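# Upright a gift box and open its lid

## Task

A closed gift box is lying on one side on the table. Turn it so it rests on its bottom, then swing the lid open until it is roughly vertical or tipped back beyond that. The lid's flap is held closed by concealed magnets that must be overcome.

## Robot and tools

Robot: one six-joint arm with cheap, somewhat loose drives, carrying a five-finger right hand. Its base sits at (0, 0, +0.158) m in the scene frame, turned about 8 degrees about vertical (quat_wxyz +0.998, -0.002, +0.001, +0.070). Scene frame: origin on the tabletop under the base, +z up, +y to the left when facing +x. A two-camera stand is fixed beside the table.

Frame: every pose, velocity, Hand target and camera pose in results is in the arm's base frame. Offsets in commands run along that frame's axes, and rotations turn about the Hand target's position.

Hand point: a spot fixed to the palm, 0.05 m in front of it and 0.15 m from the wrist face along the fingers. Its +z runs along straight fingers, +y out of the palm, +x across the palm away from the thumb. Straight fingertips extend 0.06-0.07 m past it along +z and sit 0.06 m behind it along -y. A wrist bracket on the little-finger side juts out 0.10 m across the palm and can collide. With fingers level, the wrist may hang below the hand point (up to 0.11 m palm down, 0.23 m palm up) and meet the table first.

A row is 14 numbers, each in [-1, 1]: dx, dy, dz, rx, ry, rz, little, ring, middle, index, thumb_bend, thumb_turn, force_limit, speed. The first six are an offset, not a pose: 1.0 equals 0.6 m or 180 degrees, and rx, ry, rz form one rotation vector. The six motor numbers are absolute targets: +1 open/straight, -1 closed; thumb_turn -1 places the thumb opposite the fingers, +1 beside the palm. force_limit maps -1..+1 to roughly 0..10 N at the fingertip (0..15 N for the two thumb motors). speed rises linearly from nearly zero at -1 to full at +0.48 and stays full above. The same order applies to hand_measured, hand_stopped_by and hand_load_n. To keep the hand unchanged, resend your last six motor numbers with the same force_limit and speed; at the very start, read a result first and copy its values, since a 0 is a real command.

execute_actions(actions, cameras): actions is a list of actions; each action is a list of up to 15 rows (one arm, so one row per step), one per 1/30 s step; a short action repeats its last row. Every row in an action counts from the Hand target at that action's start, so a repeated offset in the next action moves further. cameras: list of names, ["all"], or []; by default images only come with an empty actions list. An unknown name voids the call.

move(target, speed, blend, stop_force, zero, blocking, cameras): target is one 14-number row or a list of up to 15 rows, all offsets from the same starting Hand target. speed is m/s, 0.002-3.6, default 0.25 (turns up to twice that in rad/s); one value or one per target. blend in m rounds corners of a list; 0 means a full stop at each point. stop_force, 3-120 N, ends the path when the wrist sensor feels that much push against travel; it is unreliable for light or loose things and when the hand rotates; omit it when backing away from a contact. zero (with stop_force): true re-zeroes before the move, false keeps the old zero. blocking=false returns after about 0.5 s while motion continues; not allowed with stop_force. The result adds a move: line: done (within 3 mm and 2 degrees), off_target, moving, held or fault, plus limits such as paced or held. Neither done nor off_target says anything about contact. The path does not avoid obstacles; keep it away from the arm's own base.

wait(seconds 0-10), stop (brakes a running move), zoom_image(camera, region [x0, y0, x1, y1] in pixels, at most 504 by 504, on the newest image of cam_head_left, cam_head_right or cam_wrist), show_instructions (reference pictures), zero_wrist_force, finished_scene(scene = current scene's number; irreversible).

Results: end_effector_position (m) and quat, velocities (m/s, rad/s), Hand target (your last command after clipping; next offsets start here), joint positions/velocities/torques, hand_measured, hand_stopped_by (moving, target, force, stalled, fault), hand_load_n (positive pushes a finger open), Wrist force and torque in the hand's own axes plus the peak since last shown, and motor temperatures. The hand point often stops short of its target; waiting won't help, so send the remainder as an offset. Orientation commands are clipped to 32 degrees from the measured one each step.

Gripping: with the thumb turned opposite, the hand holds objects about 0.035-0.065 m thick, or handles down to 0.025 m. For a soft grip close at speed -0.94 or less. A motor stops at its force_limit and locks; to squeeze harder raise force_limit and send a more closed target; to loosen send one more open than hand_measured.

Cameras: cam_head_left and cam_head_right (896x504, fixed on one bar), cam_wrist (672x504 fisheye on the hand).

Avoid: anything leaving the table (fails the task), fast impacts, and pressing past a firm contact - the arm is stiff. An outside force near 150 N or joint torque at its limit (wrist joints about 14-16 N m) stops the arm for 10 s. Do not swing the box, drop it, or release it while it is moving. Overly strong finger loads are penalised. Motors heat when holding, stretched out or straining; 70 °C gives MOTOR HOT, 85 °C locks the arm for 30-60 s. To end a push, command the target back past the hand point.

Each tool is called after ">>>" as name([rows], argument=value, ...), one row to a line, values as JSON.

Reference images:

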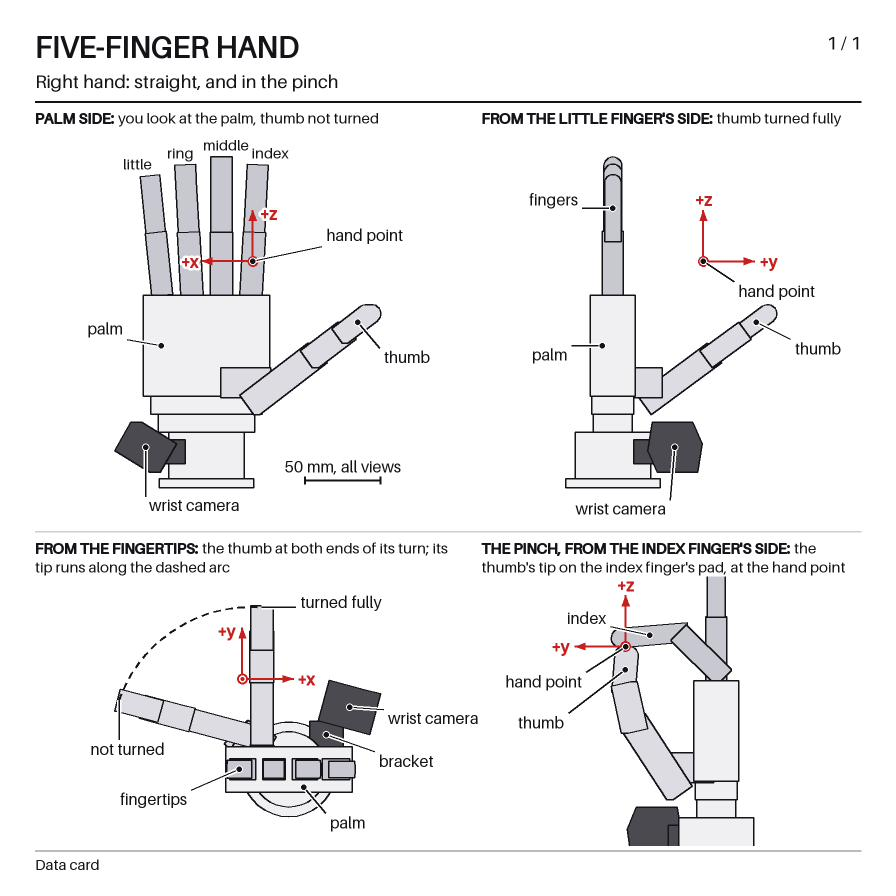

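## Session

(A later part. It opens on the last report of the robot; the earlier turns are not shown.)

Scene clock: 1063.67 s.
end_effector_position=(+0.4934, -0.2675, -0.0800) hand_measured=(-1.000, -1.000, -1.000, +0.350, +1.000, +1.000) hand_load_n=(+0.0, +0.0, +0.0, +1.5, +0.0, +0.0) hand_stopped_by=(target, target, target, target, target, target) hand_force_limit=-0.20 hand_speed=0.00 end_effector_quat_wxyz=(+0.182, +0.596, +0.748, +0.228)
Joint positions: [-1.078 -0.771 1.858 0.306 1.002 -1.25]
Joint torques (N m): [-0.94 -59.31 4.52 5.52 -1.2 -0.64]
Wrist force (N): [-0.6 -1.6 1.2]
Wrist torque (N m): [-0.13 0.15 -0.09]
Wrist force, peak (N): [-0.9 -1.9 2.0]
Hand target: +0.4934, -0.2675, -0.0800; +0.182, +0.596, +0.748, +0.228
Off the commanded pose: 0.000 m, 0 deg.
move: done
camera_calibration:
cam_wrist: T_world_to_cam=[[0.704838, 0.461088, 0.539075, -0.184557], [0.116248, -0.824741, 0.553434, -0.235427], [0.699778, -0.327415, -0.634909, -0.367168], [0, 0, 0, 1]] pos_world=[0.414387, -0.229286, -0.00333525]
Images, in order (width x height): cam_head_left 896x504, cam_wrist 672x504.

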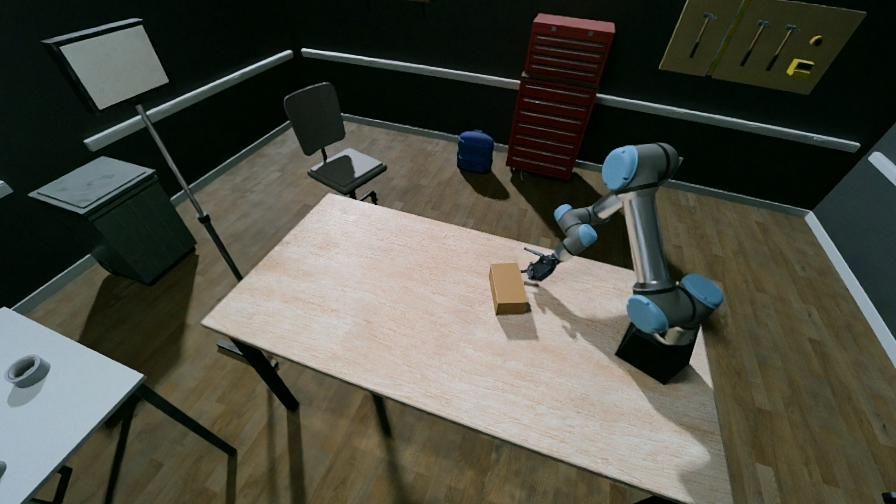

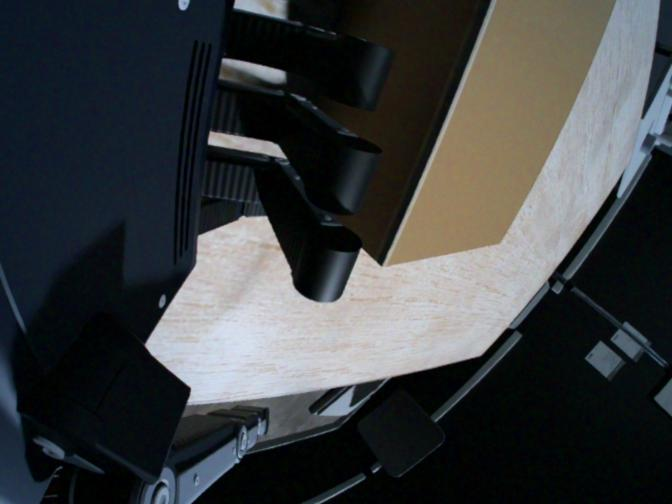

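>>> move([
  [-0.0488, -0.011, 0, 0, 0, 0, -1, -1, -1, 0.35, 1, 1, -0.2, 0],
  [-0.0455, -0.0257, -0.0358, 0, 0, 0, -1, -1, -1, 0.35, 1, 1, -0.2, 0],
  [0.018, -0.0113, -0.0358, 0, 0, 0, -1, -1, -1, 0.35, 1, 1, -0.2, 0],
], speed=0.08, cameras=["cam_wrist", "cam_head_left"])

>>> zoom_image(camera="cam_head_left", region=[480, 240, 580, 320])

Scene clock: 1091.60 s.
end_effector_position=(+0.5041, -0.2743, -0.1015) hand_measured=(-1.000, -1.000, -1.000, +0.350, +1.000, +1.000) hand_load_n=(+0.0, +0.0, +0.0, -1.0, +0.0, +0.0) hand_stopped_by=(target, target, target, target, target, target) hand_force_limit=-0.20 hand_speed=0.00 end_effector_quat_wxyz=(+0.182, +0.596, +0.748, +0.228)
Joint positions: [-1.062 -0.712 1.811 0.285 1.005 -1.231]
Joint torques (N m): [6.94 -20.79 -18.19 -1.06 0.57 1.91]
Wrist force (N): [-0.7 -1.0 -1.1]
Wrist torque (N m): [-0.14 0.16 -0.09]
Wrist force, peak (N): [-2.4 -1.8 -0.4]
Hand target: +0.5042, -0.2743, -0.1015; +0.182, +0.596, +0.748, +0.228
Off the commanded pose: 0.000 m, 0 deg.
move: done
camera_calibration:
cam_wrist: T_world_to_cam=[[0.704838, 0.461088, 0.539075, -0.177373], [0.116248, -0.824741, 0.553434, -0.23038], [0.699778, -0.327415, -0.634909, -0.390533], [0, 0, 0, 1]] pos_world=[0.425087, -0.236086, -0.0248352]
Images, in order (width x height): cam_head_left 896x504, cam_wrist 672x504.

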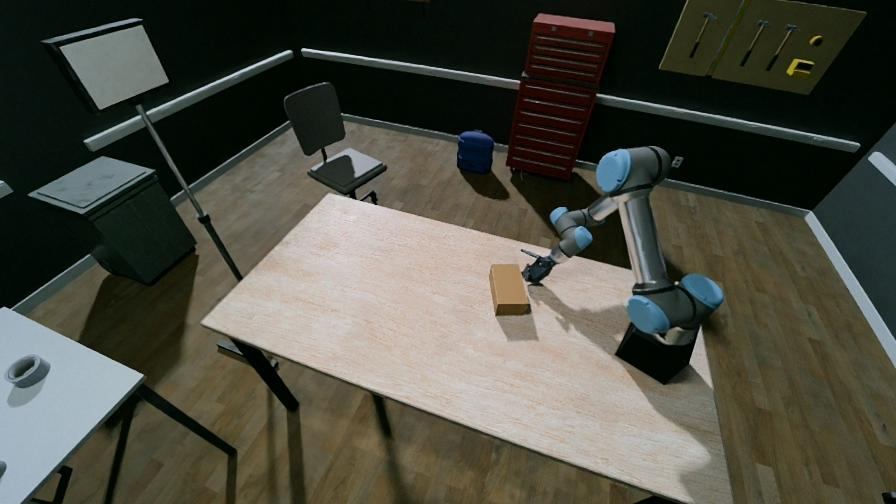

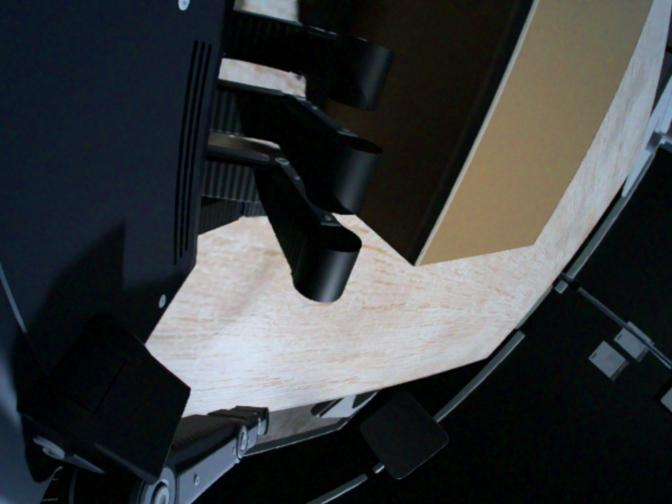

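Scaled by 5.040 from the camera's 896x504 image, which has a finer 1280x720 frame.

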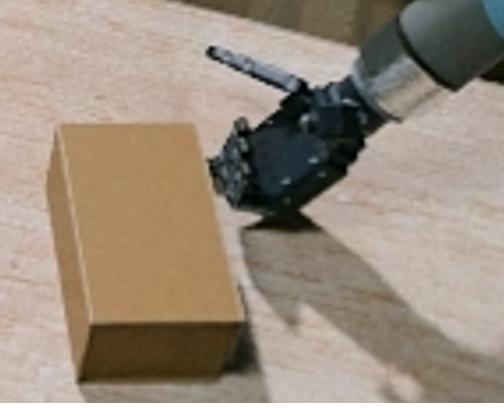

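>>> move([
  [-0.0903, -0.0262, 0.1692, 0, 0, 0, -1, -1, -1, 0.35, 1, 1, -0.2, 0],
  [-0.0737, 0.1905, 0.4025, -0.0099, -0.0159, -0.25, 1, 1, 1, 0.3, 1, 1, -0.2, 0.2],
  [-0.0403, 0.4905, 0.2692, -0.0198, -0.0318, -0.5, 1, 1, 1, 0.3, 1, 1, -0.2, 0.2],
  [-0.0577, 0.4358, 0.0742, -0.0198, -0.0318, -0.5, 1, 1, 1, 0.3, 1, 1, -0.2, 0.2],
], speed=0.35, blend=0.03, cameras=["all"])

>>> zoom_image(camera="cam_wrist", region=[200, 60, 500, 360])

Scene clock: 1263.47 s.
end_effector_position=(+0.4696, -0.0128, -0.0568) hand_measured=(+1.000, +1.000, +1.000, +0.300, +1.000, +1.000) hand_load_n=(+0.0, +0.0, -6.0, +0.0, +0.0, +0.0) hand_stopped_by=(target, target, target, target, target, target) hand_force_limit=-0.20 hand_speed=0.20 end_effector_quat_wxyz=(+0.340, +0.934, +0.104, +0.038)
Joint positions: [0.135 -0.643 1.57 0.57 2.266 1.456]
Joint torques (N m): [-18.16 -15.72 -15.61 -1.92 1.03 -0.78]
Wrist force (N): [0.5 5.7 -31.1]
Wrist torque (N m): [1.79 0.93 0.18]
Wrist force, peak (N): [0.5 5.7 -31.1]
Hand target: +0.4696, -0.0128, -0.0570; +0.340, +0.934, +0.104, +0.038
Off the commanded pose: 0.000 m, 0 deg.
move: done; blend cut to 0 m at target 2
camera_calibration:
cam_wrist: T_world_to_cam=[[0.446077, -0.645716, 0.619731, -0.18571], [-0.838105, -0.0584419, 0.542369, 0.421919], [-0.313998, -0.761338, -0.567248, 0.221985], [0, 0, 0, 1]] pos_world=[0.506156, 0.0737474, 0.0121756]

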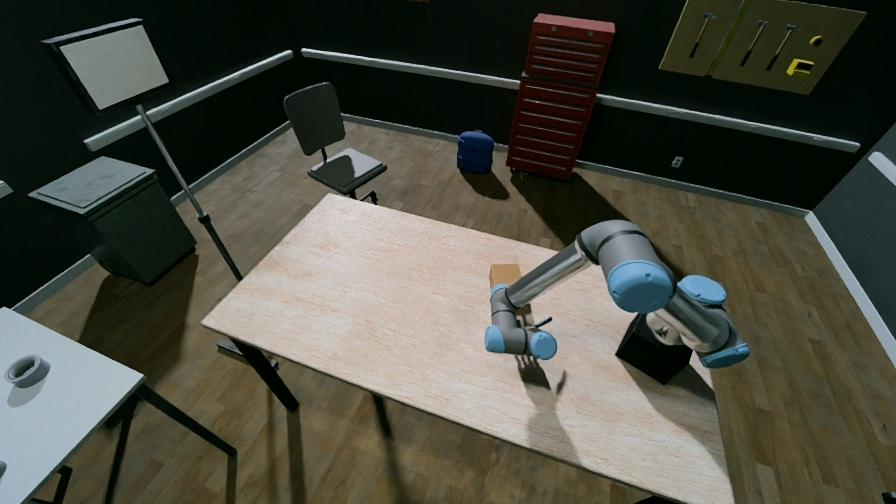

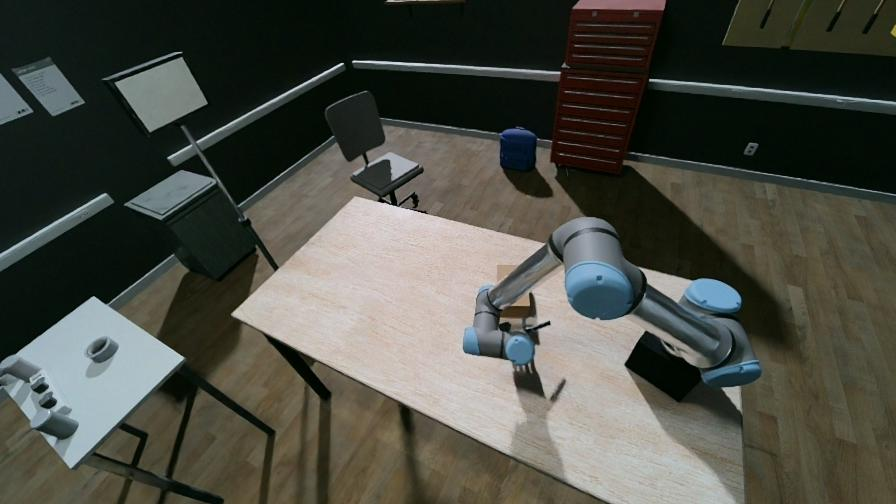

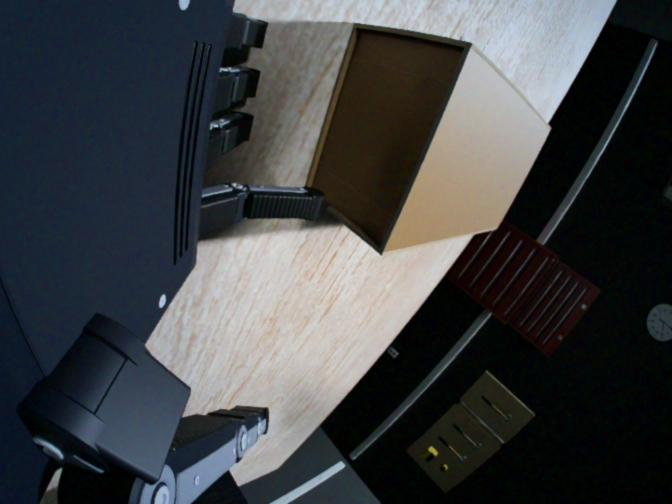

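Scaled by 1.680 from the camera's 672x504 image, which has a finer 960x720 frame.

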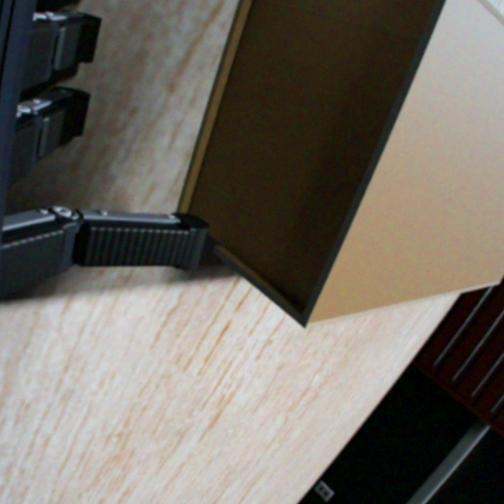

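>>> move(target=[0, 0, 0.03, 0, 0, 0, 1, 1, 1, 0.3, 1, 1, -0.2, 0.2], speed=0.05, cameras=["all"])

Scene clock: 1287.53 s.
end_effector_position=(+0.4696, -0.0128, -0.0391) hand_measured=(+1.000, +1.000, +1.000, +0.300, +1.000, +1.000) hand_load_n=(+0.0, +0.0, +0.0, +0.0, +0.0, +0.0) hand_stopped_by=(target, target, target, target, target, target) hand_force_limit=-0.20 hand_speed=0.20 end_effector_quat_wxyz=(+0.340, +0.934, +0.104, +0.038)
Joint positions: [0.134 -0.676 1.575 0.597 2.266 1.456]
Joint torques (N m): [5.88 -64.61 3.45 5.89 1.92 0.13]
Wrist force (N): [-0.5 -0.7 -0.1]
Wrist torque (N m): [-0.13 0.09 -0.05]
Wrist force, peak (N): [1.7 6.8 -35.3]
Hand target: +0.4696, -0.0128, -0.0390; +0.340, +0.934, +0.104, +0.038
Off the commanded pose: 0.000 m, 0 deg.
move: done
camera_calibration:
cam_wrist: T_world_to_cam=[[0.446118, -0.645701, 0.619717, -0.196766], [-0.838043, -0.058364, 0.542474, 0.412272], [-0.314107, -0.761356, -0.567163, 0.232004], [0, 0, 0, 1]] pos_world=[0.506157, 0.0736475, 0.0298758]

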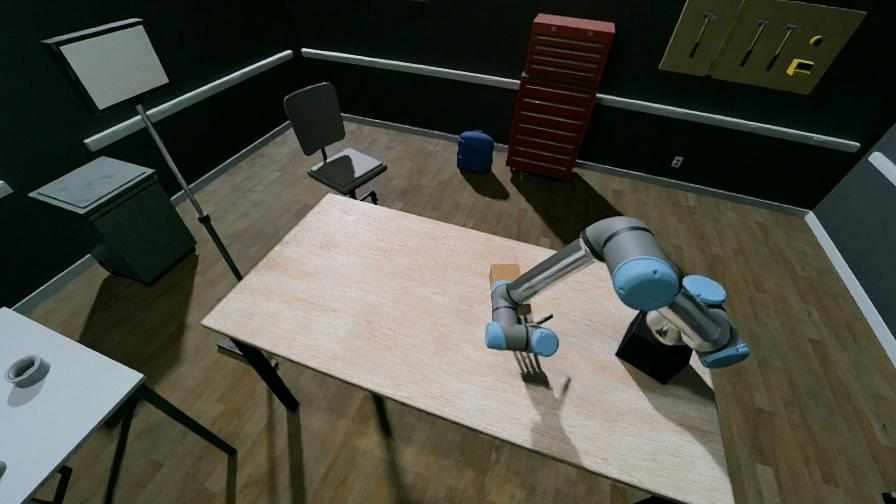

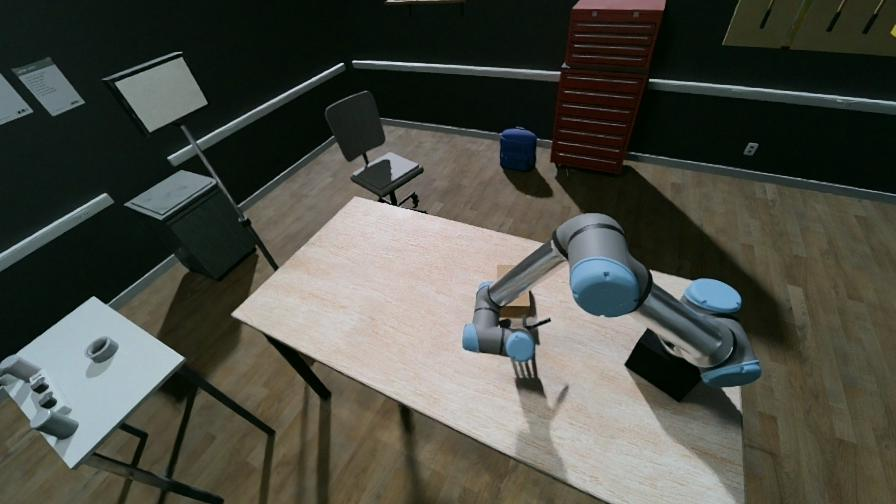

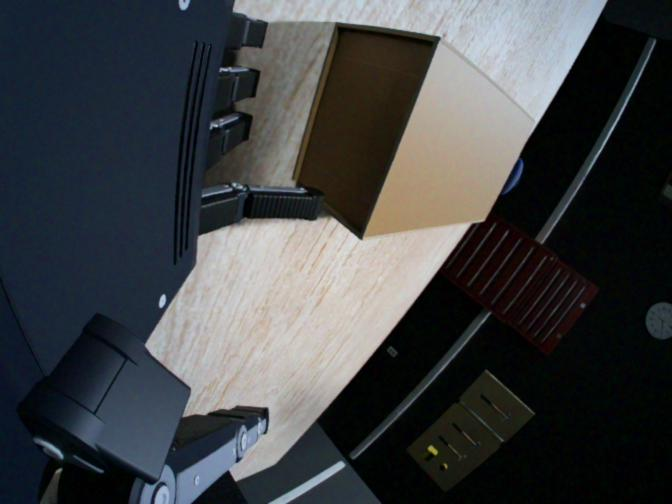

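>>> zoom_image(camera="cam_wrist", region=[230, 10, 450, 250])

Scaled by 2.100 from the camera's 672x504 image, which has a finer 960x720 frame.

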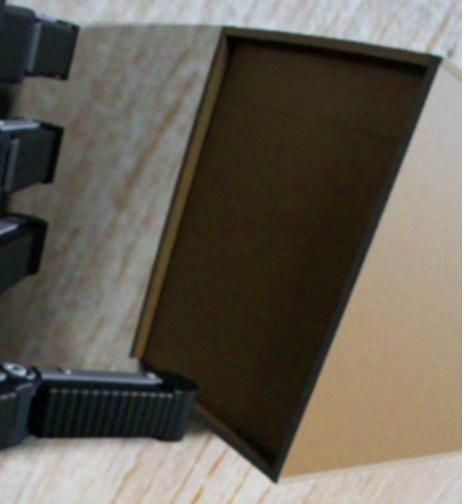

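>>> move(target=[-0.0146, -0.0033, -0.022, -0.130, -0.0295, 0, 1, 1, 1, 0.4, 1, 1, -0.2, 0.2], speed=0.15, cameras=["cam_wrist", "cam_head_left"])

Scene clock: 1475.97 s.
end_effector_position=(+0.4608, -0.0148, -0.0521) hand_measured=(+1.000, +1.000, +1.000, +0.400, +1.000, +1.000) hand_load_n=(+0.0, +0.0, +0.0, +0.0, +0.0, +0.0) hand_stopped_by=(target, target, target, target, target, target) hand_force_limit=-0.20 hand_speed=0.20 end_effector_quat_wxyz=(+0.527, +0.843, +0.094, +0.059)
Joint positions: [0.226 -0.441 1.498 0.522 2.688 1.58]
Joint torques (N m): [7.49 -26.09 -18.2 5.74 3.35 1.91]
Wrist force (N): [-0.9 -1.2 0.0]
Wrist torque (N m): [-0.20 0.13 -0.07]
Wrist force, peak (N): [-0.9 0.7 1.3]
Hand target: +0.4608, -0.0148, -0.0522; +0.527, +0.843, +0.094, +0.059
Off the commanded pose: 0.000 m, 0 deg.
move: done
camera_calibration:
cam_wrist: T_world_to_cam=[[0.376411, -0.33873, 0.862309, -0.136735], [-0.884413, 0.145821, 0.44334, 0.431055], [-0.275915, -0.929515, -0.244688, 0.217124], [0, 0, 0, 1]] pos_world=[0.492607, 0.0926469, -0.0200683]
Images, in order (width x height): cam_head_left 896x504, cam_wrist 672x504.

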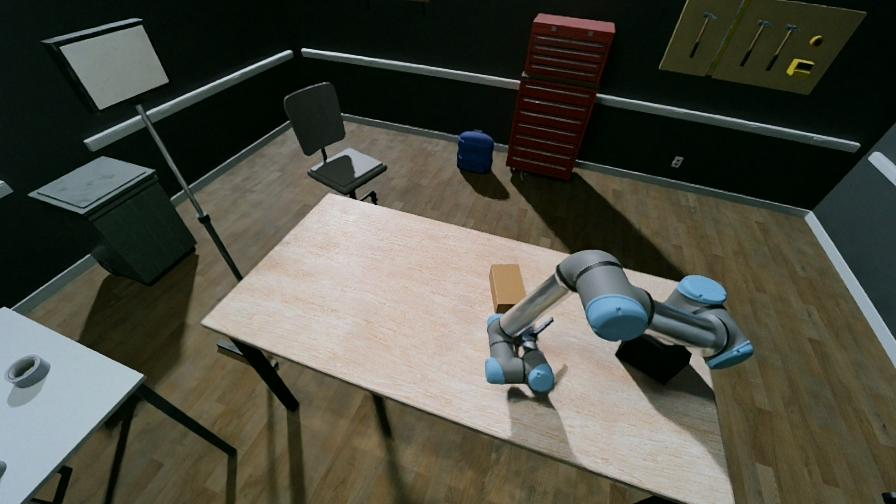

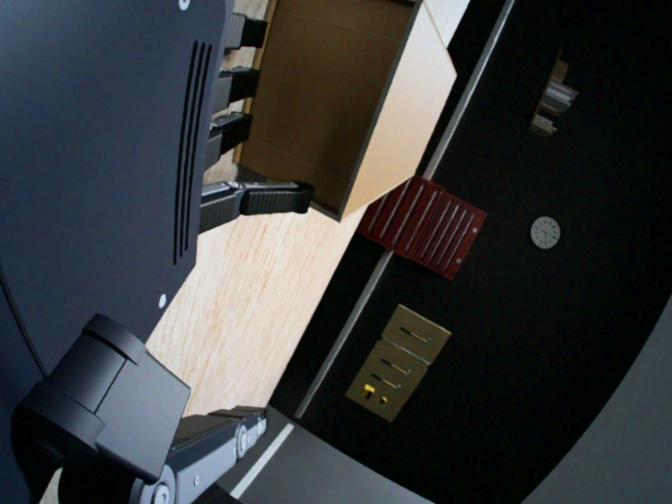

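>>> zoom_image(camera="cam_wrist", region=[190, 0, 450, 240])

Scaled by 1.938 from the camera's 672x504 image, which has a finer 960x720 frame.

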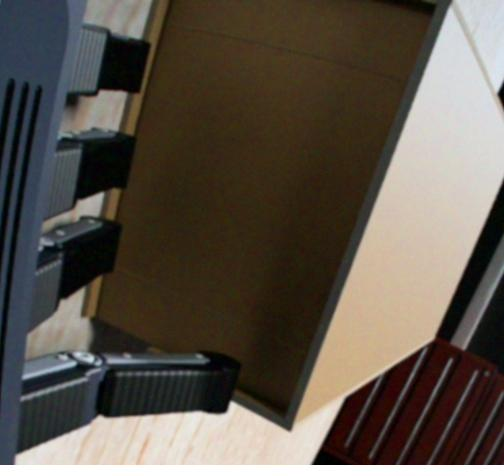

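>>> move(target=[0.0016, -0.0372, -0.001, 0, 0, 0, 1, 1, 1, 0.4, 1, 1, -0.2, 0.2], speed=0.05, cameras=["cam_wrist"])

>>> zoom_image(camera="cam_wrist", region=[190, 0, 450, 240])

Scene clock: 1497.67 s.
end_effector_position=(+0.4611, -0.0234, -0.0524) hand_measured=(+1.000, +1.000, +1.000, +0.400, +1.000, +1.000) hand_load_n=(+0.0, +0.0, +0.0, +0.0, +0.0, +0.0) hand_stopped_by=(target, target, target, target, target, target) hand_force_limit=-0.20 hand_speed=0.20 end_effector_quat_wxyz=(+0.527, +0.843, +0.094, +0.059)
Joint positions: [0.209 -0.452 1.514 0.483 2.689 1.542]
Joint torques (N m): [5.87 -26.5 -16.89 6.04 1.49 1.03]
Wrist force (N): [-0.8 -1.3 0.1]
Wrist torque (N m): [-0.24 0.11 0.02]
Wrist force, peak (N): [-0.8 -2.3 -1.4]
Hand target: +0.4611, -0.0233, -0.0524; +0.527, +0.843, +0.094, +0.059 (not the last commanded pose)
Off the commanded pose: 0.014 m, 0 deg.
move: held (a check stopped the path); limits=held
pose unreachable: on one or more control steps of this call, first in action 0 (counted from 0), an arm could not follow its commanded pose, so it was not sent that pose on those steps. It may still have moved: this result reports where it is.
cause: moving toward the commanded pose would bring two parts of the arm too close to each other (joints 4 (wrist 1) to 6 (wrist 3) lie between them).
camera_calibration:
cam_wrist: T_world_to_cam=[[0.376285, -0.338671, 0.862387, -0.139481], [-0.88412, 0.147053, 0.443517, 0.432551], [-0.277023, -0.929343, -0.244092, 0.209713], [0, 0, 0, 1]] pos_world=[0.493007, 0.0840489, -0.0203678]
Images, in order (width x height): cam_wrist 672x504.

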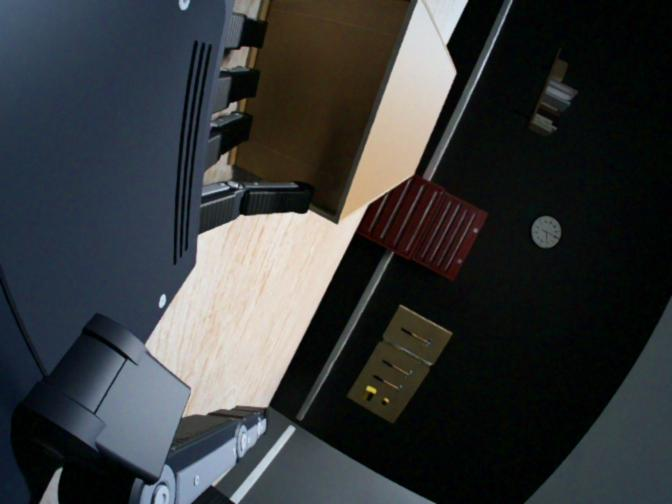

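Scaled by 1.938 from the camera's 672x504 image, which has a finer 960x720 frame.

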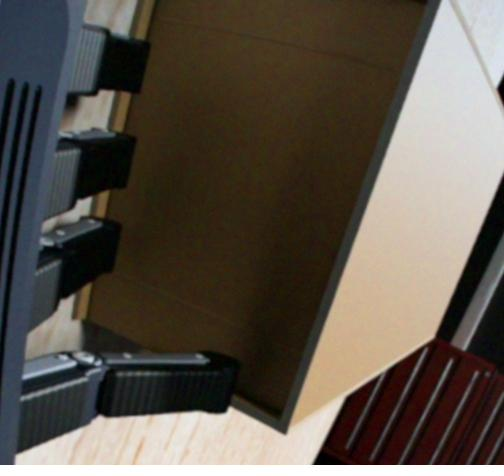

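>>> move([
  [0, 0.01, 0.008, 0.130, 0.0295, 0, 1, 1, 0.3, 0.3, 1, 1, -0.2, 0.2],
  [0.0058, -0.0585, 0.008, 0.130, 0.0295, 0, 1, 1, 0.3, 0.3, 1, 1, -0.2, 0.2],
], speed=[0.2, 0.06], cameras=["cam_wrist"])

>>> zoom_image(camera="cam_wrist", region=[190, 0, 450, 240])

Scene clock: 1534.43 s.
end_effector_position=(+0.4645, -0.0584, -0.0476) hand_measured=(+1.000, +1.000, +0.300, +0.300, +1.000, +1.000) hand_load_n=(+0.0, +0.0, +0.0, +0.0, +0.0, +0.0) hand_stopped_by=(target, target, target, target, target, target) hand_force_limit=-0.20 hand_speed=0.20 end_effector_quat_wxyz=(+0.340, +0.934, +0.104, +0.038)
Joint positions: [0.038 -0.706 1.651 0.474 2.256 1.333]
Joint torques (N m): [-7.3 -63.9 1.49 -1.12 -0.05 -1.37]
Wrist force (N): [-0.6 -2.4 -0.3]
Wrist torque (N m): [-0.23 0.09 -0.01]
Wrist force, peak (N): [-0.6 -2.4 -0.3]
Hand target: +0.4645, -0.0584, -0.0476; +0.340, +0.934, +0.104, +0.038
Off the commanded pose: 0.000 m, 0 deg.
move: done
camera_calibration:
cam_wrist: T_world_to_cam=[[0.44605, -0.645793, 0.61967, -0.218654], [-0.837667, -0.0573911, 0.543158, 0.409891], [-0.315204, -0.761352, -0.566559, 0.191541], [0, 0, 0, 1]] pos_world=[0.501257, 0.0281488, 0.0213768]
Images, in order (width x height): cam_wrist 672x504.

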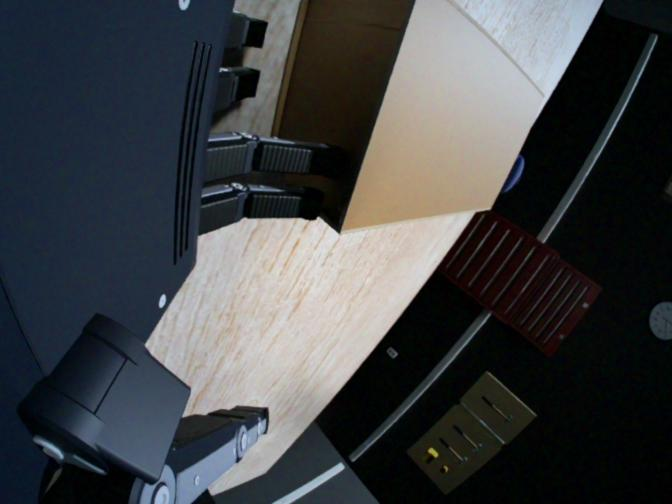

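Scaled by 1.938 from the camera's 672x504 image, which has a finer 960x720 frame.

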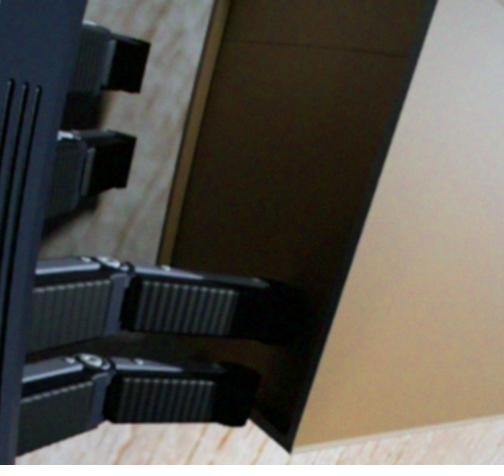

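>>> move(target=[-0.005, -0.008, 0, 0, 0, 0.0667, 1, 1, 0.3, 0.3, 1, 1, -0.2, 0.2], speed=0.06, cameras=["cam_wrist"])

>>> zoom_image(camera="cam_wrist", region=[190, 60, 430, 260])

Scene clock: 1555.03 s.
end_effector_position=(+0.4615, -0.0632, -0.0476) hand_measured=(+1.000, +1.000, +0.300, +0.300, +1.000, +1.000) hand_load_n=(+0.0, +0.0, +0.0, +0.5, +0.0, +0.0) hand_stopped_by=(target, target, target, target, target, target) hand_force_limit=-0.20 hand_speed=0.20 end_effector_quat_wxyz=(+0.335, +0.918, +0.201, +0.073)
Joint positions: [0.011 -0.812 1.828 0.225 2.199 1.043]
Joint torques (N m): [-7.45 -58.1 3.65 -1.19 -0.33 -1.75]
Wrist force (N): [-1.2 -1.8 -0.4]
Wrist torque (N m): [-0.13 0.12 0.00]
Wrist force, peak (N): [-1.2 -2.4 -0.5]
Hand target: +0.4615, -0.0632, -0.0476; +0.335, +0.918, +0.201, +0.073
Off the commanded pose: 0.000 m, 0 deg.
move: done
camera_calibration:
cam_wrist: T_world_to_cam=[[0.570564, -0.538991, 0.619633, -0.271202], [-0.80742, -0.230261, 0.543187, 0.382187], [-0.150096, -0.810228, -0.566571, 0.107543], [0, 0, 0, 1]] pos_world=[0.479466, 0.0289616, 0.0213767]
Images, in order (width x height): cam_wrist 672x504.

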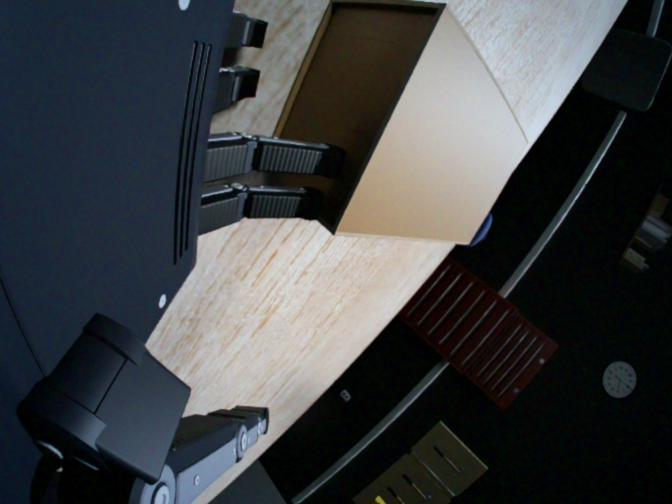

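Scaled by 2.100 from the camera's 672x504 image, which has a finer 960x720 frame.

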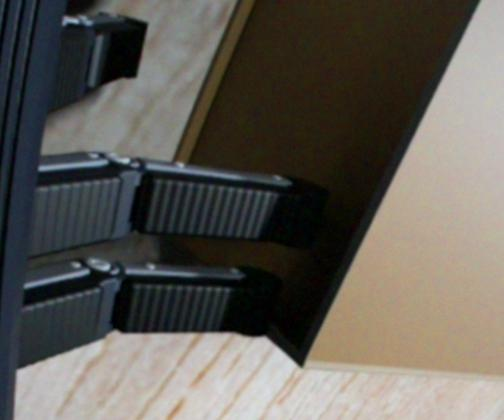

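>>> move(target=[0.003, -0.0128, 0, 0, 0, 0, 1, 1, 0.3, 0.3, 1, 1, -0.2, 0.2], speed=0.04, cameras=["cam_wrist"])

>>> zoom_image(camera="cam_wrist", region=[190, 60, 430, 260])

Scene clock: 1568.90 s.
end_effector_position=(+0.4633, -0.0708, -0.0476) hand_measured=(+1.000, +1.000, +0.300, +0.300, +1.000, +1.000) hand_load_n=(+0.0, +0.0, +0.0, +0.5, +0.0, +0.0) hand_stopped_by=(target, target, target, target, target, target) hand_force_limit=-0.20 hand_speed=0.20 end_effector_quat_wxyz=(+0.335, +0.918, +0.201, +0.073)
Joint positions: [-0.008 -0.816 1.832 0.212 2.193 1.021]
Joint torques (N m): [-6.6 -58.64 3.54 -1.3 -0.06 -1.52]
Wrist force (N): [-1.2 -1.8 -0.3]
Wrist torque (N m): [-0.15 0.14 0.00]
Wrist force, peak (N): [-1.2 -2.7 0.1]
Hand target: +0.4633, -0.0709, -0.0476; +0.335, +0.918, +0.201, +0.073
Off the commanded pose: 0.000 m, 0 deg.
move: done
camera_calibration:
cam_wrist: T_world_to_cam=[[0.570617, -0.538933, 0.619635, -0.276352], [-0.807401, -0.230356, 0.543176, 0.381884], [-0.149999, -0.810239, -0.56658, 0.101609], [0, 0, 0, 1]] pos_world=[0.481266, 0.0213616, 0.0213767]
Images, in order (width x height): cam_wrist 672x504.

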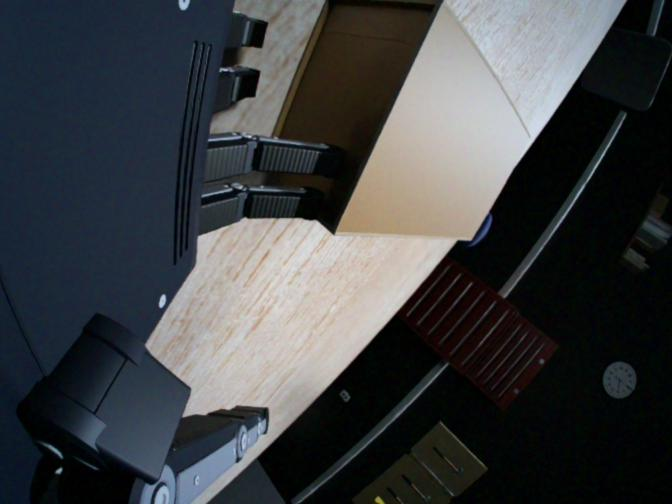

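Scaled by 2.100 from the camera's 672x504 image, which has a finer 960x720 frame.

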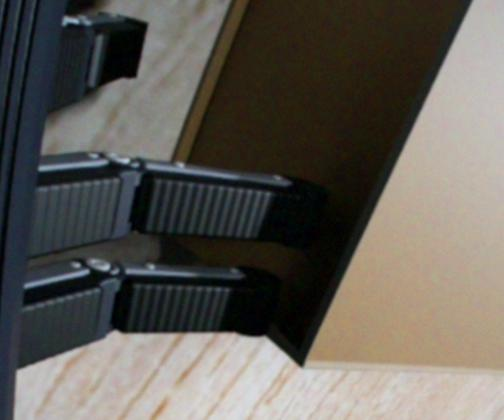

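>>> move(target=[0, 0, 0.02, 0, 0, 0, 1, 1, 0.3, 0.3, 1, 1, -0.2, 0.2], speed=0.02, cameras=["cam_wrist"])

>>> zoom_image(camera="cam_wrist", region=[190, 60, 430, 260])

Scene clock: 1575.70 s.
end_effector_position=(+0.4633, -0.0709, -0.0357) hand_measured=(+1.000, +1.000, +0.300, +0.300, +1.000, +1.000) hand_load_n=(+0.0, +0.0, +2.5, +0.0, +0.0, +0.0) hand_stopped_by=(target, target, target, target, target, target) hand_force_limit=-0.20 hand_speed=0.20 end_effector_quat_wxyz=(+0.335, +0.918, +0.201, +0.073)
Joint positions: [-0.008 -0.84 1.833 0.235 2.193 1.021]
Joint torques (N m): [-6.32 -59.53 4.01 5.4 0.64 -1.05]
Wrist force (N): [-0.7 -2.5 0.8]
Wrist torque (N m): [-0.16 0.11 -0.02]
Wrist force, peak (N): [-0.7 -2.5 1.1]
Hand target: +0.4633, -0.0709, -0.0356; +0.335, +0.918, +0.201, +0.073
Off the commanded pose: 0.000 m, 0 deg.
move: done
camera_calibration:
cam_wrist: T_world_to_cam=[[0.570626, -0.538889, 0.619665, -0.283732], [-0.807397, -0.230339, 0.543189, 0.375417], [-0.149985, -0.810273, -0.566535, 0.108344], [0, 0, 0, 1]] pos_world=[0.481266, 0.0213617, 0.0332768]
Images, in order (width x height): cam_wrist 672x504.

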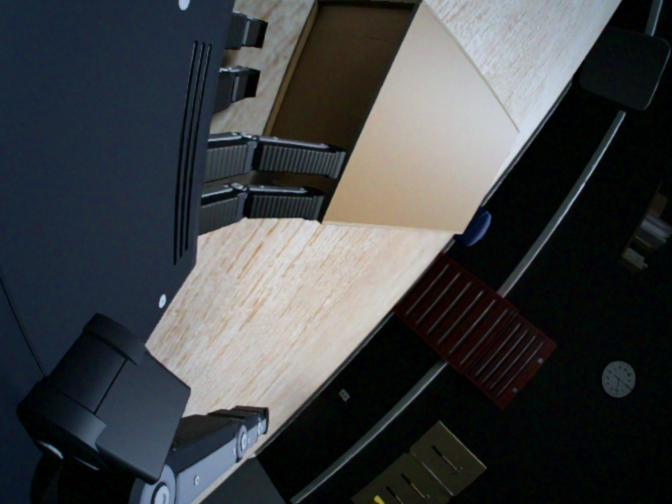

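Scaled by 2.100 from the camera's 672x504 image, which has a finer 960x720 frame.

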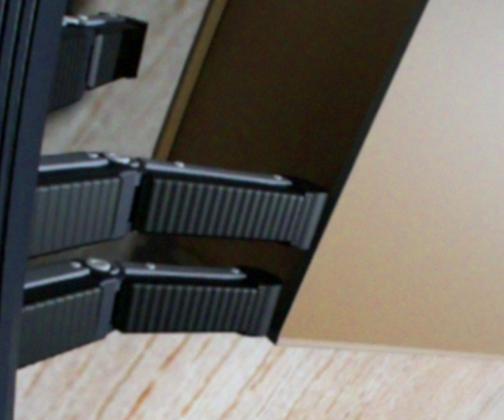

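>>> move(target=[0, 0, 0.013, 0, 0, 0, 1, 1, 0.3, 0.3, 1, 1, -0.2, 0.2], speed=0.02, cameras=["cam_wrist"])

>>> zoom_image(camera="cam_wrist", region=[190, 60, 430, 260])

Scene clock: 1581.67 s.
end_effector_position=(+0.4633, -0.0709, -0.0279) hand_measured=(+1.000, +1.000, +0.300, +0.300, +1.000, +1.000) hand_load_n=(+0.0, +0.0, +0.0, +0.0, +0.0, +0.0) hand_stopped_by=(target, target, target, target, target, target) hand_force_limit=-0.20 hand_speed=0.20 end_effector_quat_wxyz=(+0.335, +0.918, +0.201, +0.073)
Joint positions: [-0.008 -0.856 1.834 0.251 2.193 1.021]
Joint torques (N m): [-1.17 -57.83 3.95 5.04 0.4 -0.07]
Wrist force (N): [-0.9 -0.7 0.1]
Wrist torque (N m): [-0.12 0.15 0.00]
Wrist force, peak (N): [-0.8 -2.8 1.4]
Hand target: +0.4633, -0.0709, -0.0278; +0.335, +0.918, +0.201, +0.073
Off the commanded pose: 0.000 m, 0 deg.
move: done
camera_calibration:
cam_wrist: T_world_to_cam=[[0.570617, -0.538933, 0.619635, -0.288559], [-0.807401, -0.230356, 0.543176, 0.371183], [-0.149999, -0.810239, -0.56658, 0.112771], [0, 0, 0, 1]] pos_world=[0.481266, 0.0213616, 0.0410767]
Images, in order (width x height): cam_wrist 672x504.

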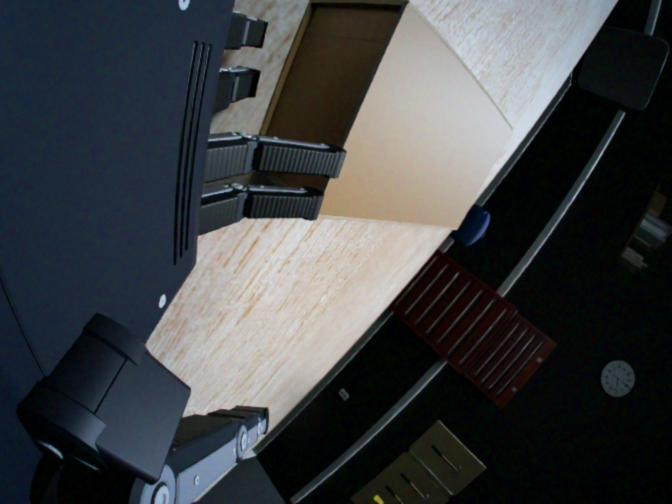

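Scaled by 2.100 from the camera's 672x504 image, which has a finer 960x720 frame.

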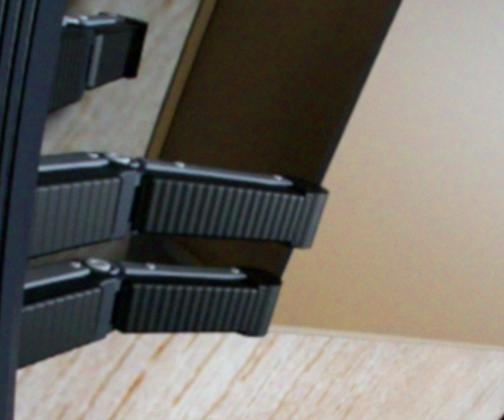

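>>> move([
  [-0.0074, 0.0325, 0, 0, 0, 0, 1, 1, 0.3, 0.3, 1, 1, -0.2, 0.2],
  [-0.0025, 0.0336, -0.0785, 0, 0, 0, 0.3, 0.3, 0.3, 0.3, 1, 1, -0.2, 0.5],
  [0.0056, -0.0022, -0.0785, 0, 0, 0, 0.3, 0.3, 0.3, 0.3, 1, 1, -0.2, 0.5],
], speed=[0.1, 0.1, 0.05], cameras=["cam_wrist"])

>>> zoom_image(camera="cam_wrist", region=[190, 30, 460, 270])

Scene clock: 1643.57 s.
end_effector_position=(+0.4667, -0.0722, -0.0749) hand_measured=(+0.300, +0.300, +0.300, +0.300, +1.000, +1.000) hand_load_n=(+0.0, +0.0, +0.0, +0.0, +0.0, +0.0) hand_stopped_by=(target, target, target, target, target, target) hand_force_limit=-0.20 hand_speed=0.50 end_effector_quat_wxyz=(+0.335, +0.918, +0.201, +0.073)
Joint positions: [-0.011 -0.756 1.817 0.165 2.192 1.017]
Joint torques (N m): [-5.31 -59.58 5.6 -1.23 -0.1 -1.5]
Wrist force (N): [0.0 -0.2 1.2]
Wrist torque (N m): [-0.11 -0.03 0.06]
Wrist force, peak (N): [-9.9 14.9 -121.1]
Hand target: +0.4667, -0.0722, -0.0749; +0.335, +0.918, +0.201, +0.073
Off the commanded pose: 0.000 m, 0 deg.
move: done
camera_calibration:
cam_wrist: T_world_to_cam=[[0.570617, -0.538933, 0.619635, -0.262019], [-0.807401, -0.230356, 0.543176, 0.399078], [-0.149999, -0.810239, -0.56658, 0.085583], [0, 0, 0, 1]] pos_world=[0.484566, 0.0200616, -0.00592327]
Images, in order (width x height): cam_wrist 672x504.

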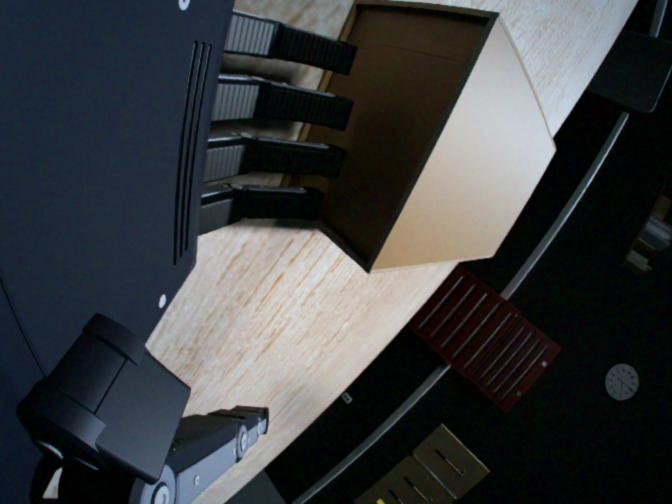

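Scaled by 1.867 from the camera's 672x504 image, which has a finer 960x720 frame.

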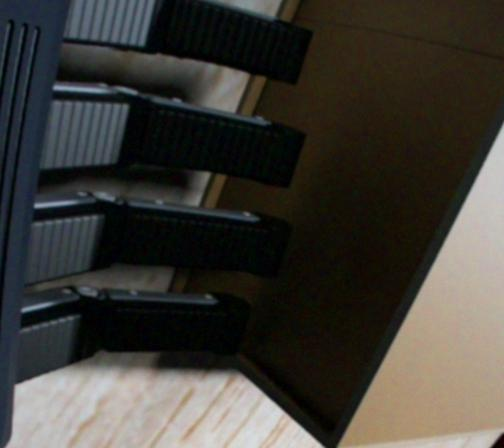

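>>> move(target=[-0.026, -0.0059, 0, 0, 0, 0, 0.3, 0.3, 0.3, 0.3, 1, 1, -0.2, 0.5], speed=0.02, cameras=["cam_wrist"])

>>> zoom_image(camera="cam_wrist", region=[190, 30, 460, 270])

Scene clock: 1650.53 s.
end_effector_position=(+0.4512, -0.0757, -0.0749) hand_measured=(+0.300, +0.300, +0.300, +0.300, +1.000, +1.000) hand_load_n=(+0.0, +0.0, +0.0, +0.0, -0.5, +0.0) hand_stopped_by=(target, target, target, target, target, target) hand_force_limit=-0.20 hand_speed=0.50 end_effector_quat_wxyz=(+0.335, +0.918, +0.201, +0.073)
Joint positions: [-0.02 -0.777 1.869 0.127 2.189 1.006]
Joint torques (N m): [-7.03 -57.66 3.66 -1.07 -0.06 -1.5]
Wrist force (N): [-0.4 0.0 1.0]
Wrist torque (N m): [-0.06 0.03 0.06]
Wrist force, peak (N): [0.1 -0.3 1.4]
Hand target: +0.4511, -0.0758, -0.0749; +0.335, +0.918, +0.201, +0.073
Off the commanded pose: 0.000 m, 0 deg.
move: done
camera_calibration:
cam_wrist: T_world_to_cam=[[0.570617, -0.538933, 0.619635, -0.255115], [-0.807401, -0.230356, 0.543176, 0.385734], [-0.149999, -0.810239, -0.56658, 0.0803412], [0, 0, 0, 1]] pos_world=[0.469066, 0.0164616, -0.00592327]
Images, in order (width x height): cam_wrist 672x504.

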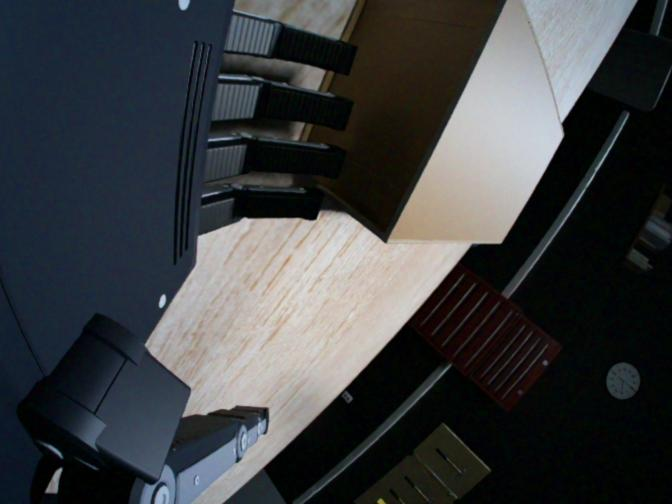

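Scaled by 1.867 from the camera's 672x504 image, which has a finer 960x720 frame.

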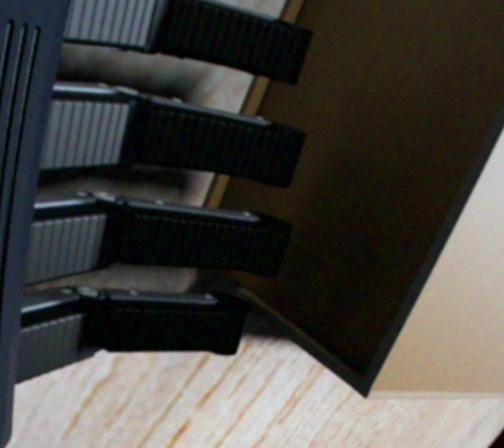

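>>> move([
  [-0.0058, 0.0192, 0, 0, 0, 0, -0.5, -0.5, -0.5, 0.3, 1, 1, -0.2, 0.5],
  [0.0282, 0.0153, 0, 0, 0, 0, -0.5, -0.5, -0.5, 0.3, 1, 1, -0.2, 0.5],
  [0.034, -0.0038, 0, 0, 0, 0, -0.5, -0.5, -0.5, 0.3, 1, 1, -0.2, 0.5],
], speed=[0.06, 0.06, 0.03], cameras=["cam_wrist"])

>>> zoom_image(camera="cam_wrist", region=[190, 30, 460, 270])

Scene clock: 1690.47 s.
end_effector_position=(+0.4715, -0.0780, -0.0749) hand_measured=(-0.500, -0.500, -0.500, +0.300, +1.000, +1.000) hand_load_n=(+0.0, +0.0, +0.0, +0.5, +0.0, +0.0) hand_stopped_by=(target, target, target, target, target, target) hand_force_limit=-0.20 hand_speed=0.50 end_effector_quat_wxyz=(+0.335, +0.918, +0.201, +0.073)
Joint positions: [-0.025 -0.754 1.809 0.162 2.187 1.001]
Joint torques (N m): [-7.22 -60.37 4.11 -1.19 -0.26 -1.67]
Wrist force (N): [-0.3 -0.9 0.8]
Wrist torque (N m): [-0.10 -0.04 0.06]
Wrist force, peak (N): [-0.4 1.3 1.9]
Hand target: +0.4715, -0.0780, -0.0749; +0.335, +0.918, +0.201, +0.073
Off the commanded pose: 0.000 m, 0 deg.
move: done
camera_calibration:
cam_wrist: T_world_to_cam=[[0.570617, -0.538933, 0.619635, -0.267884], [-0.807401, -0.230356, 0.543176, 0.401617], [-0.149999, -0.810239, -0.56658, 0.0816036], [0, 0, 0, 1]] pos_world=[0.489366, 0.0142616, -0.00592327]
Images, in order (width x height): cam_wrist 672x504.

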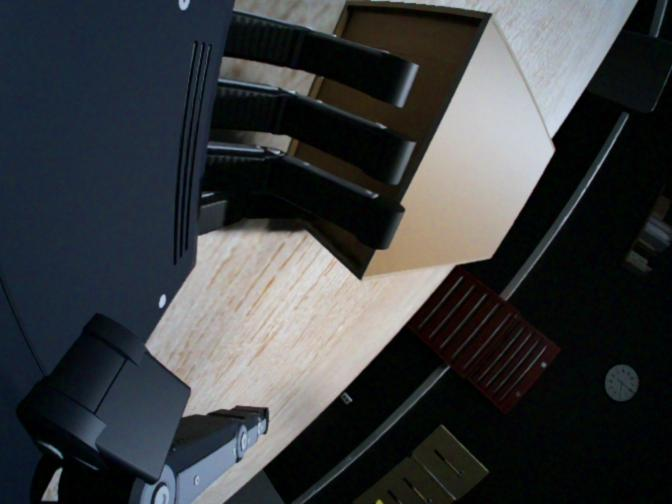

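Scaled by 1.867 from the camera's 672x504 image, which has a finer 960x720 frame.

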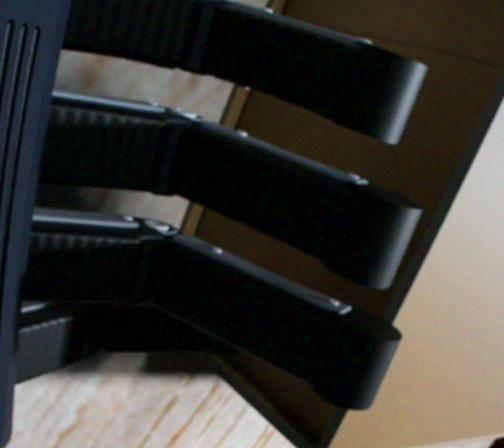

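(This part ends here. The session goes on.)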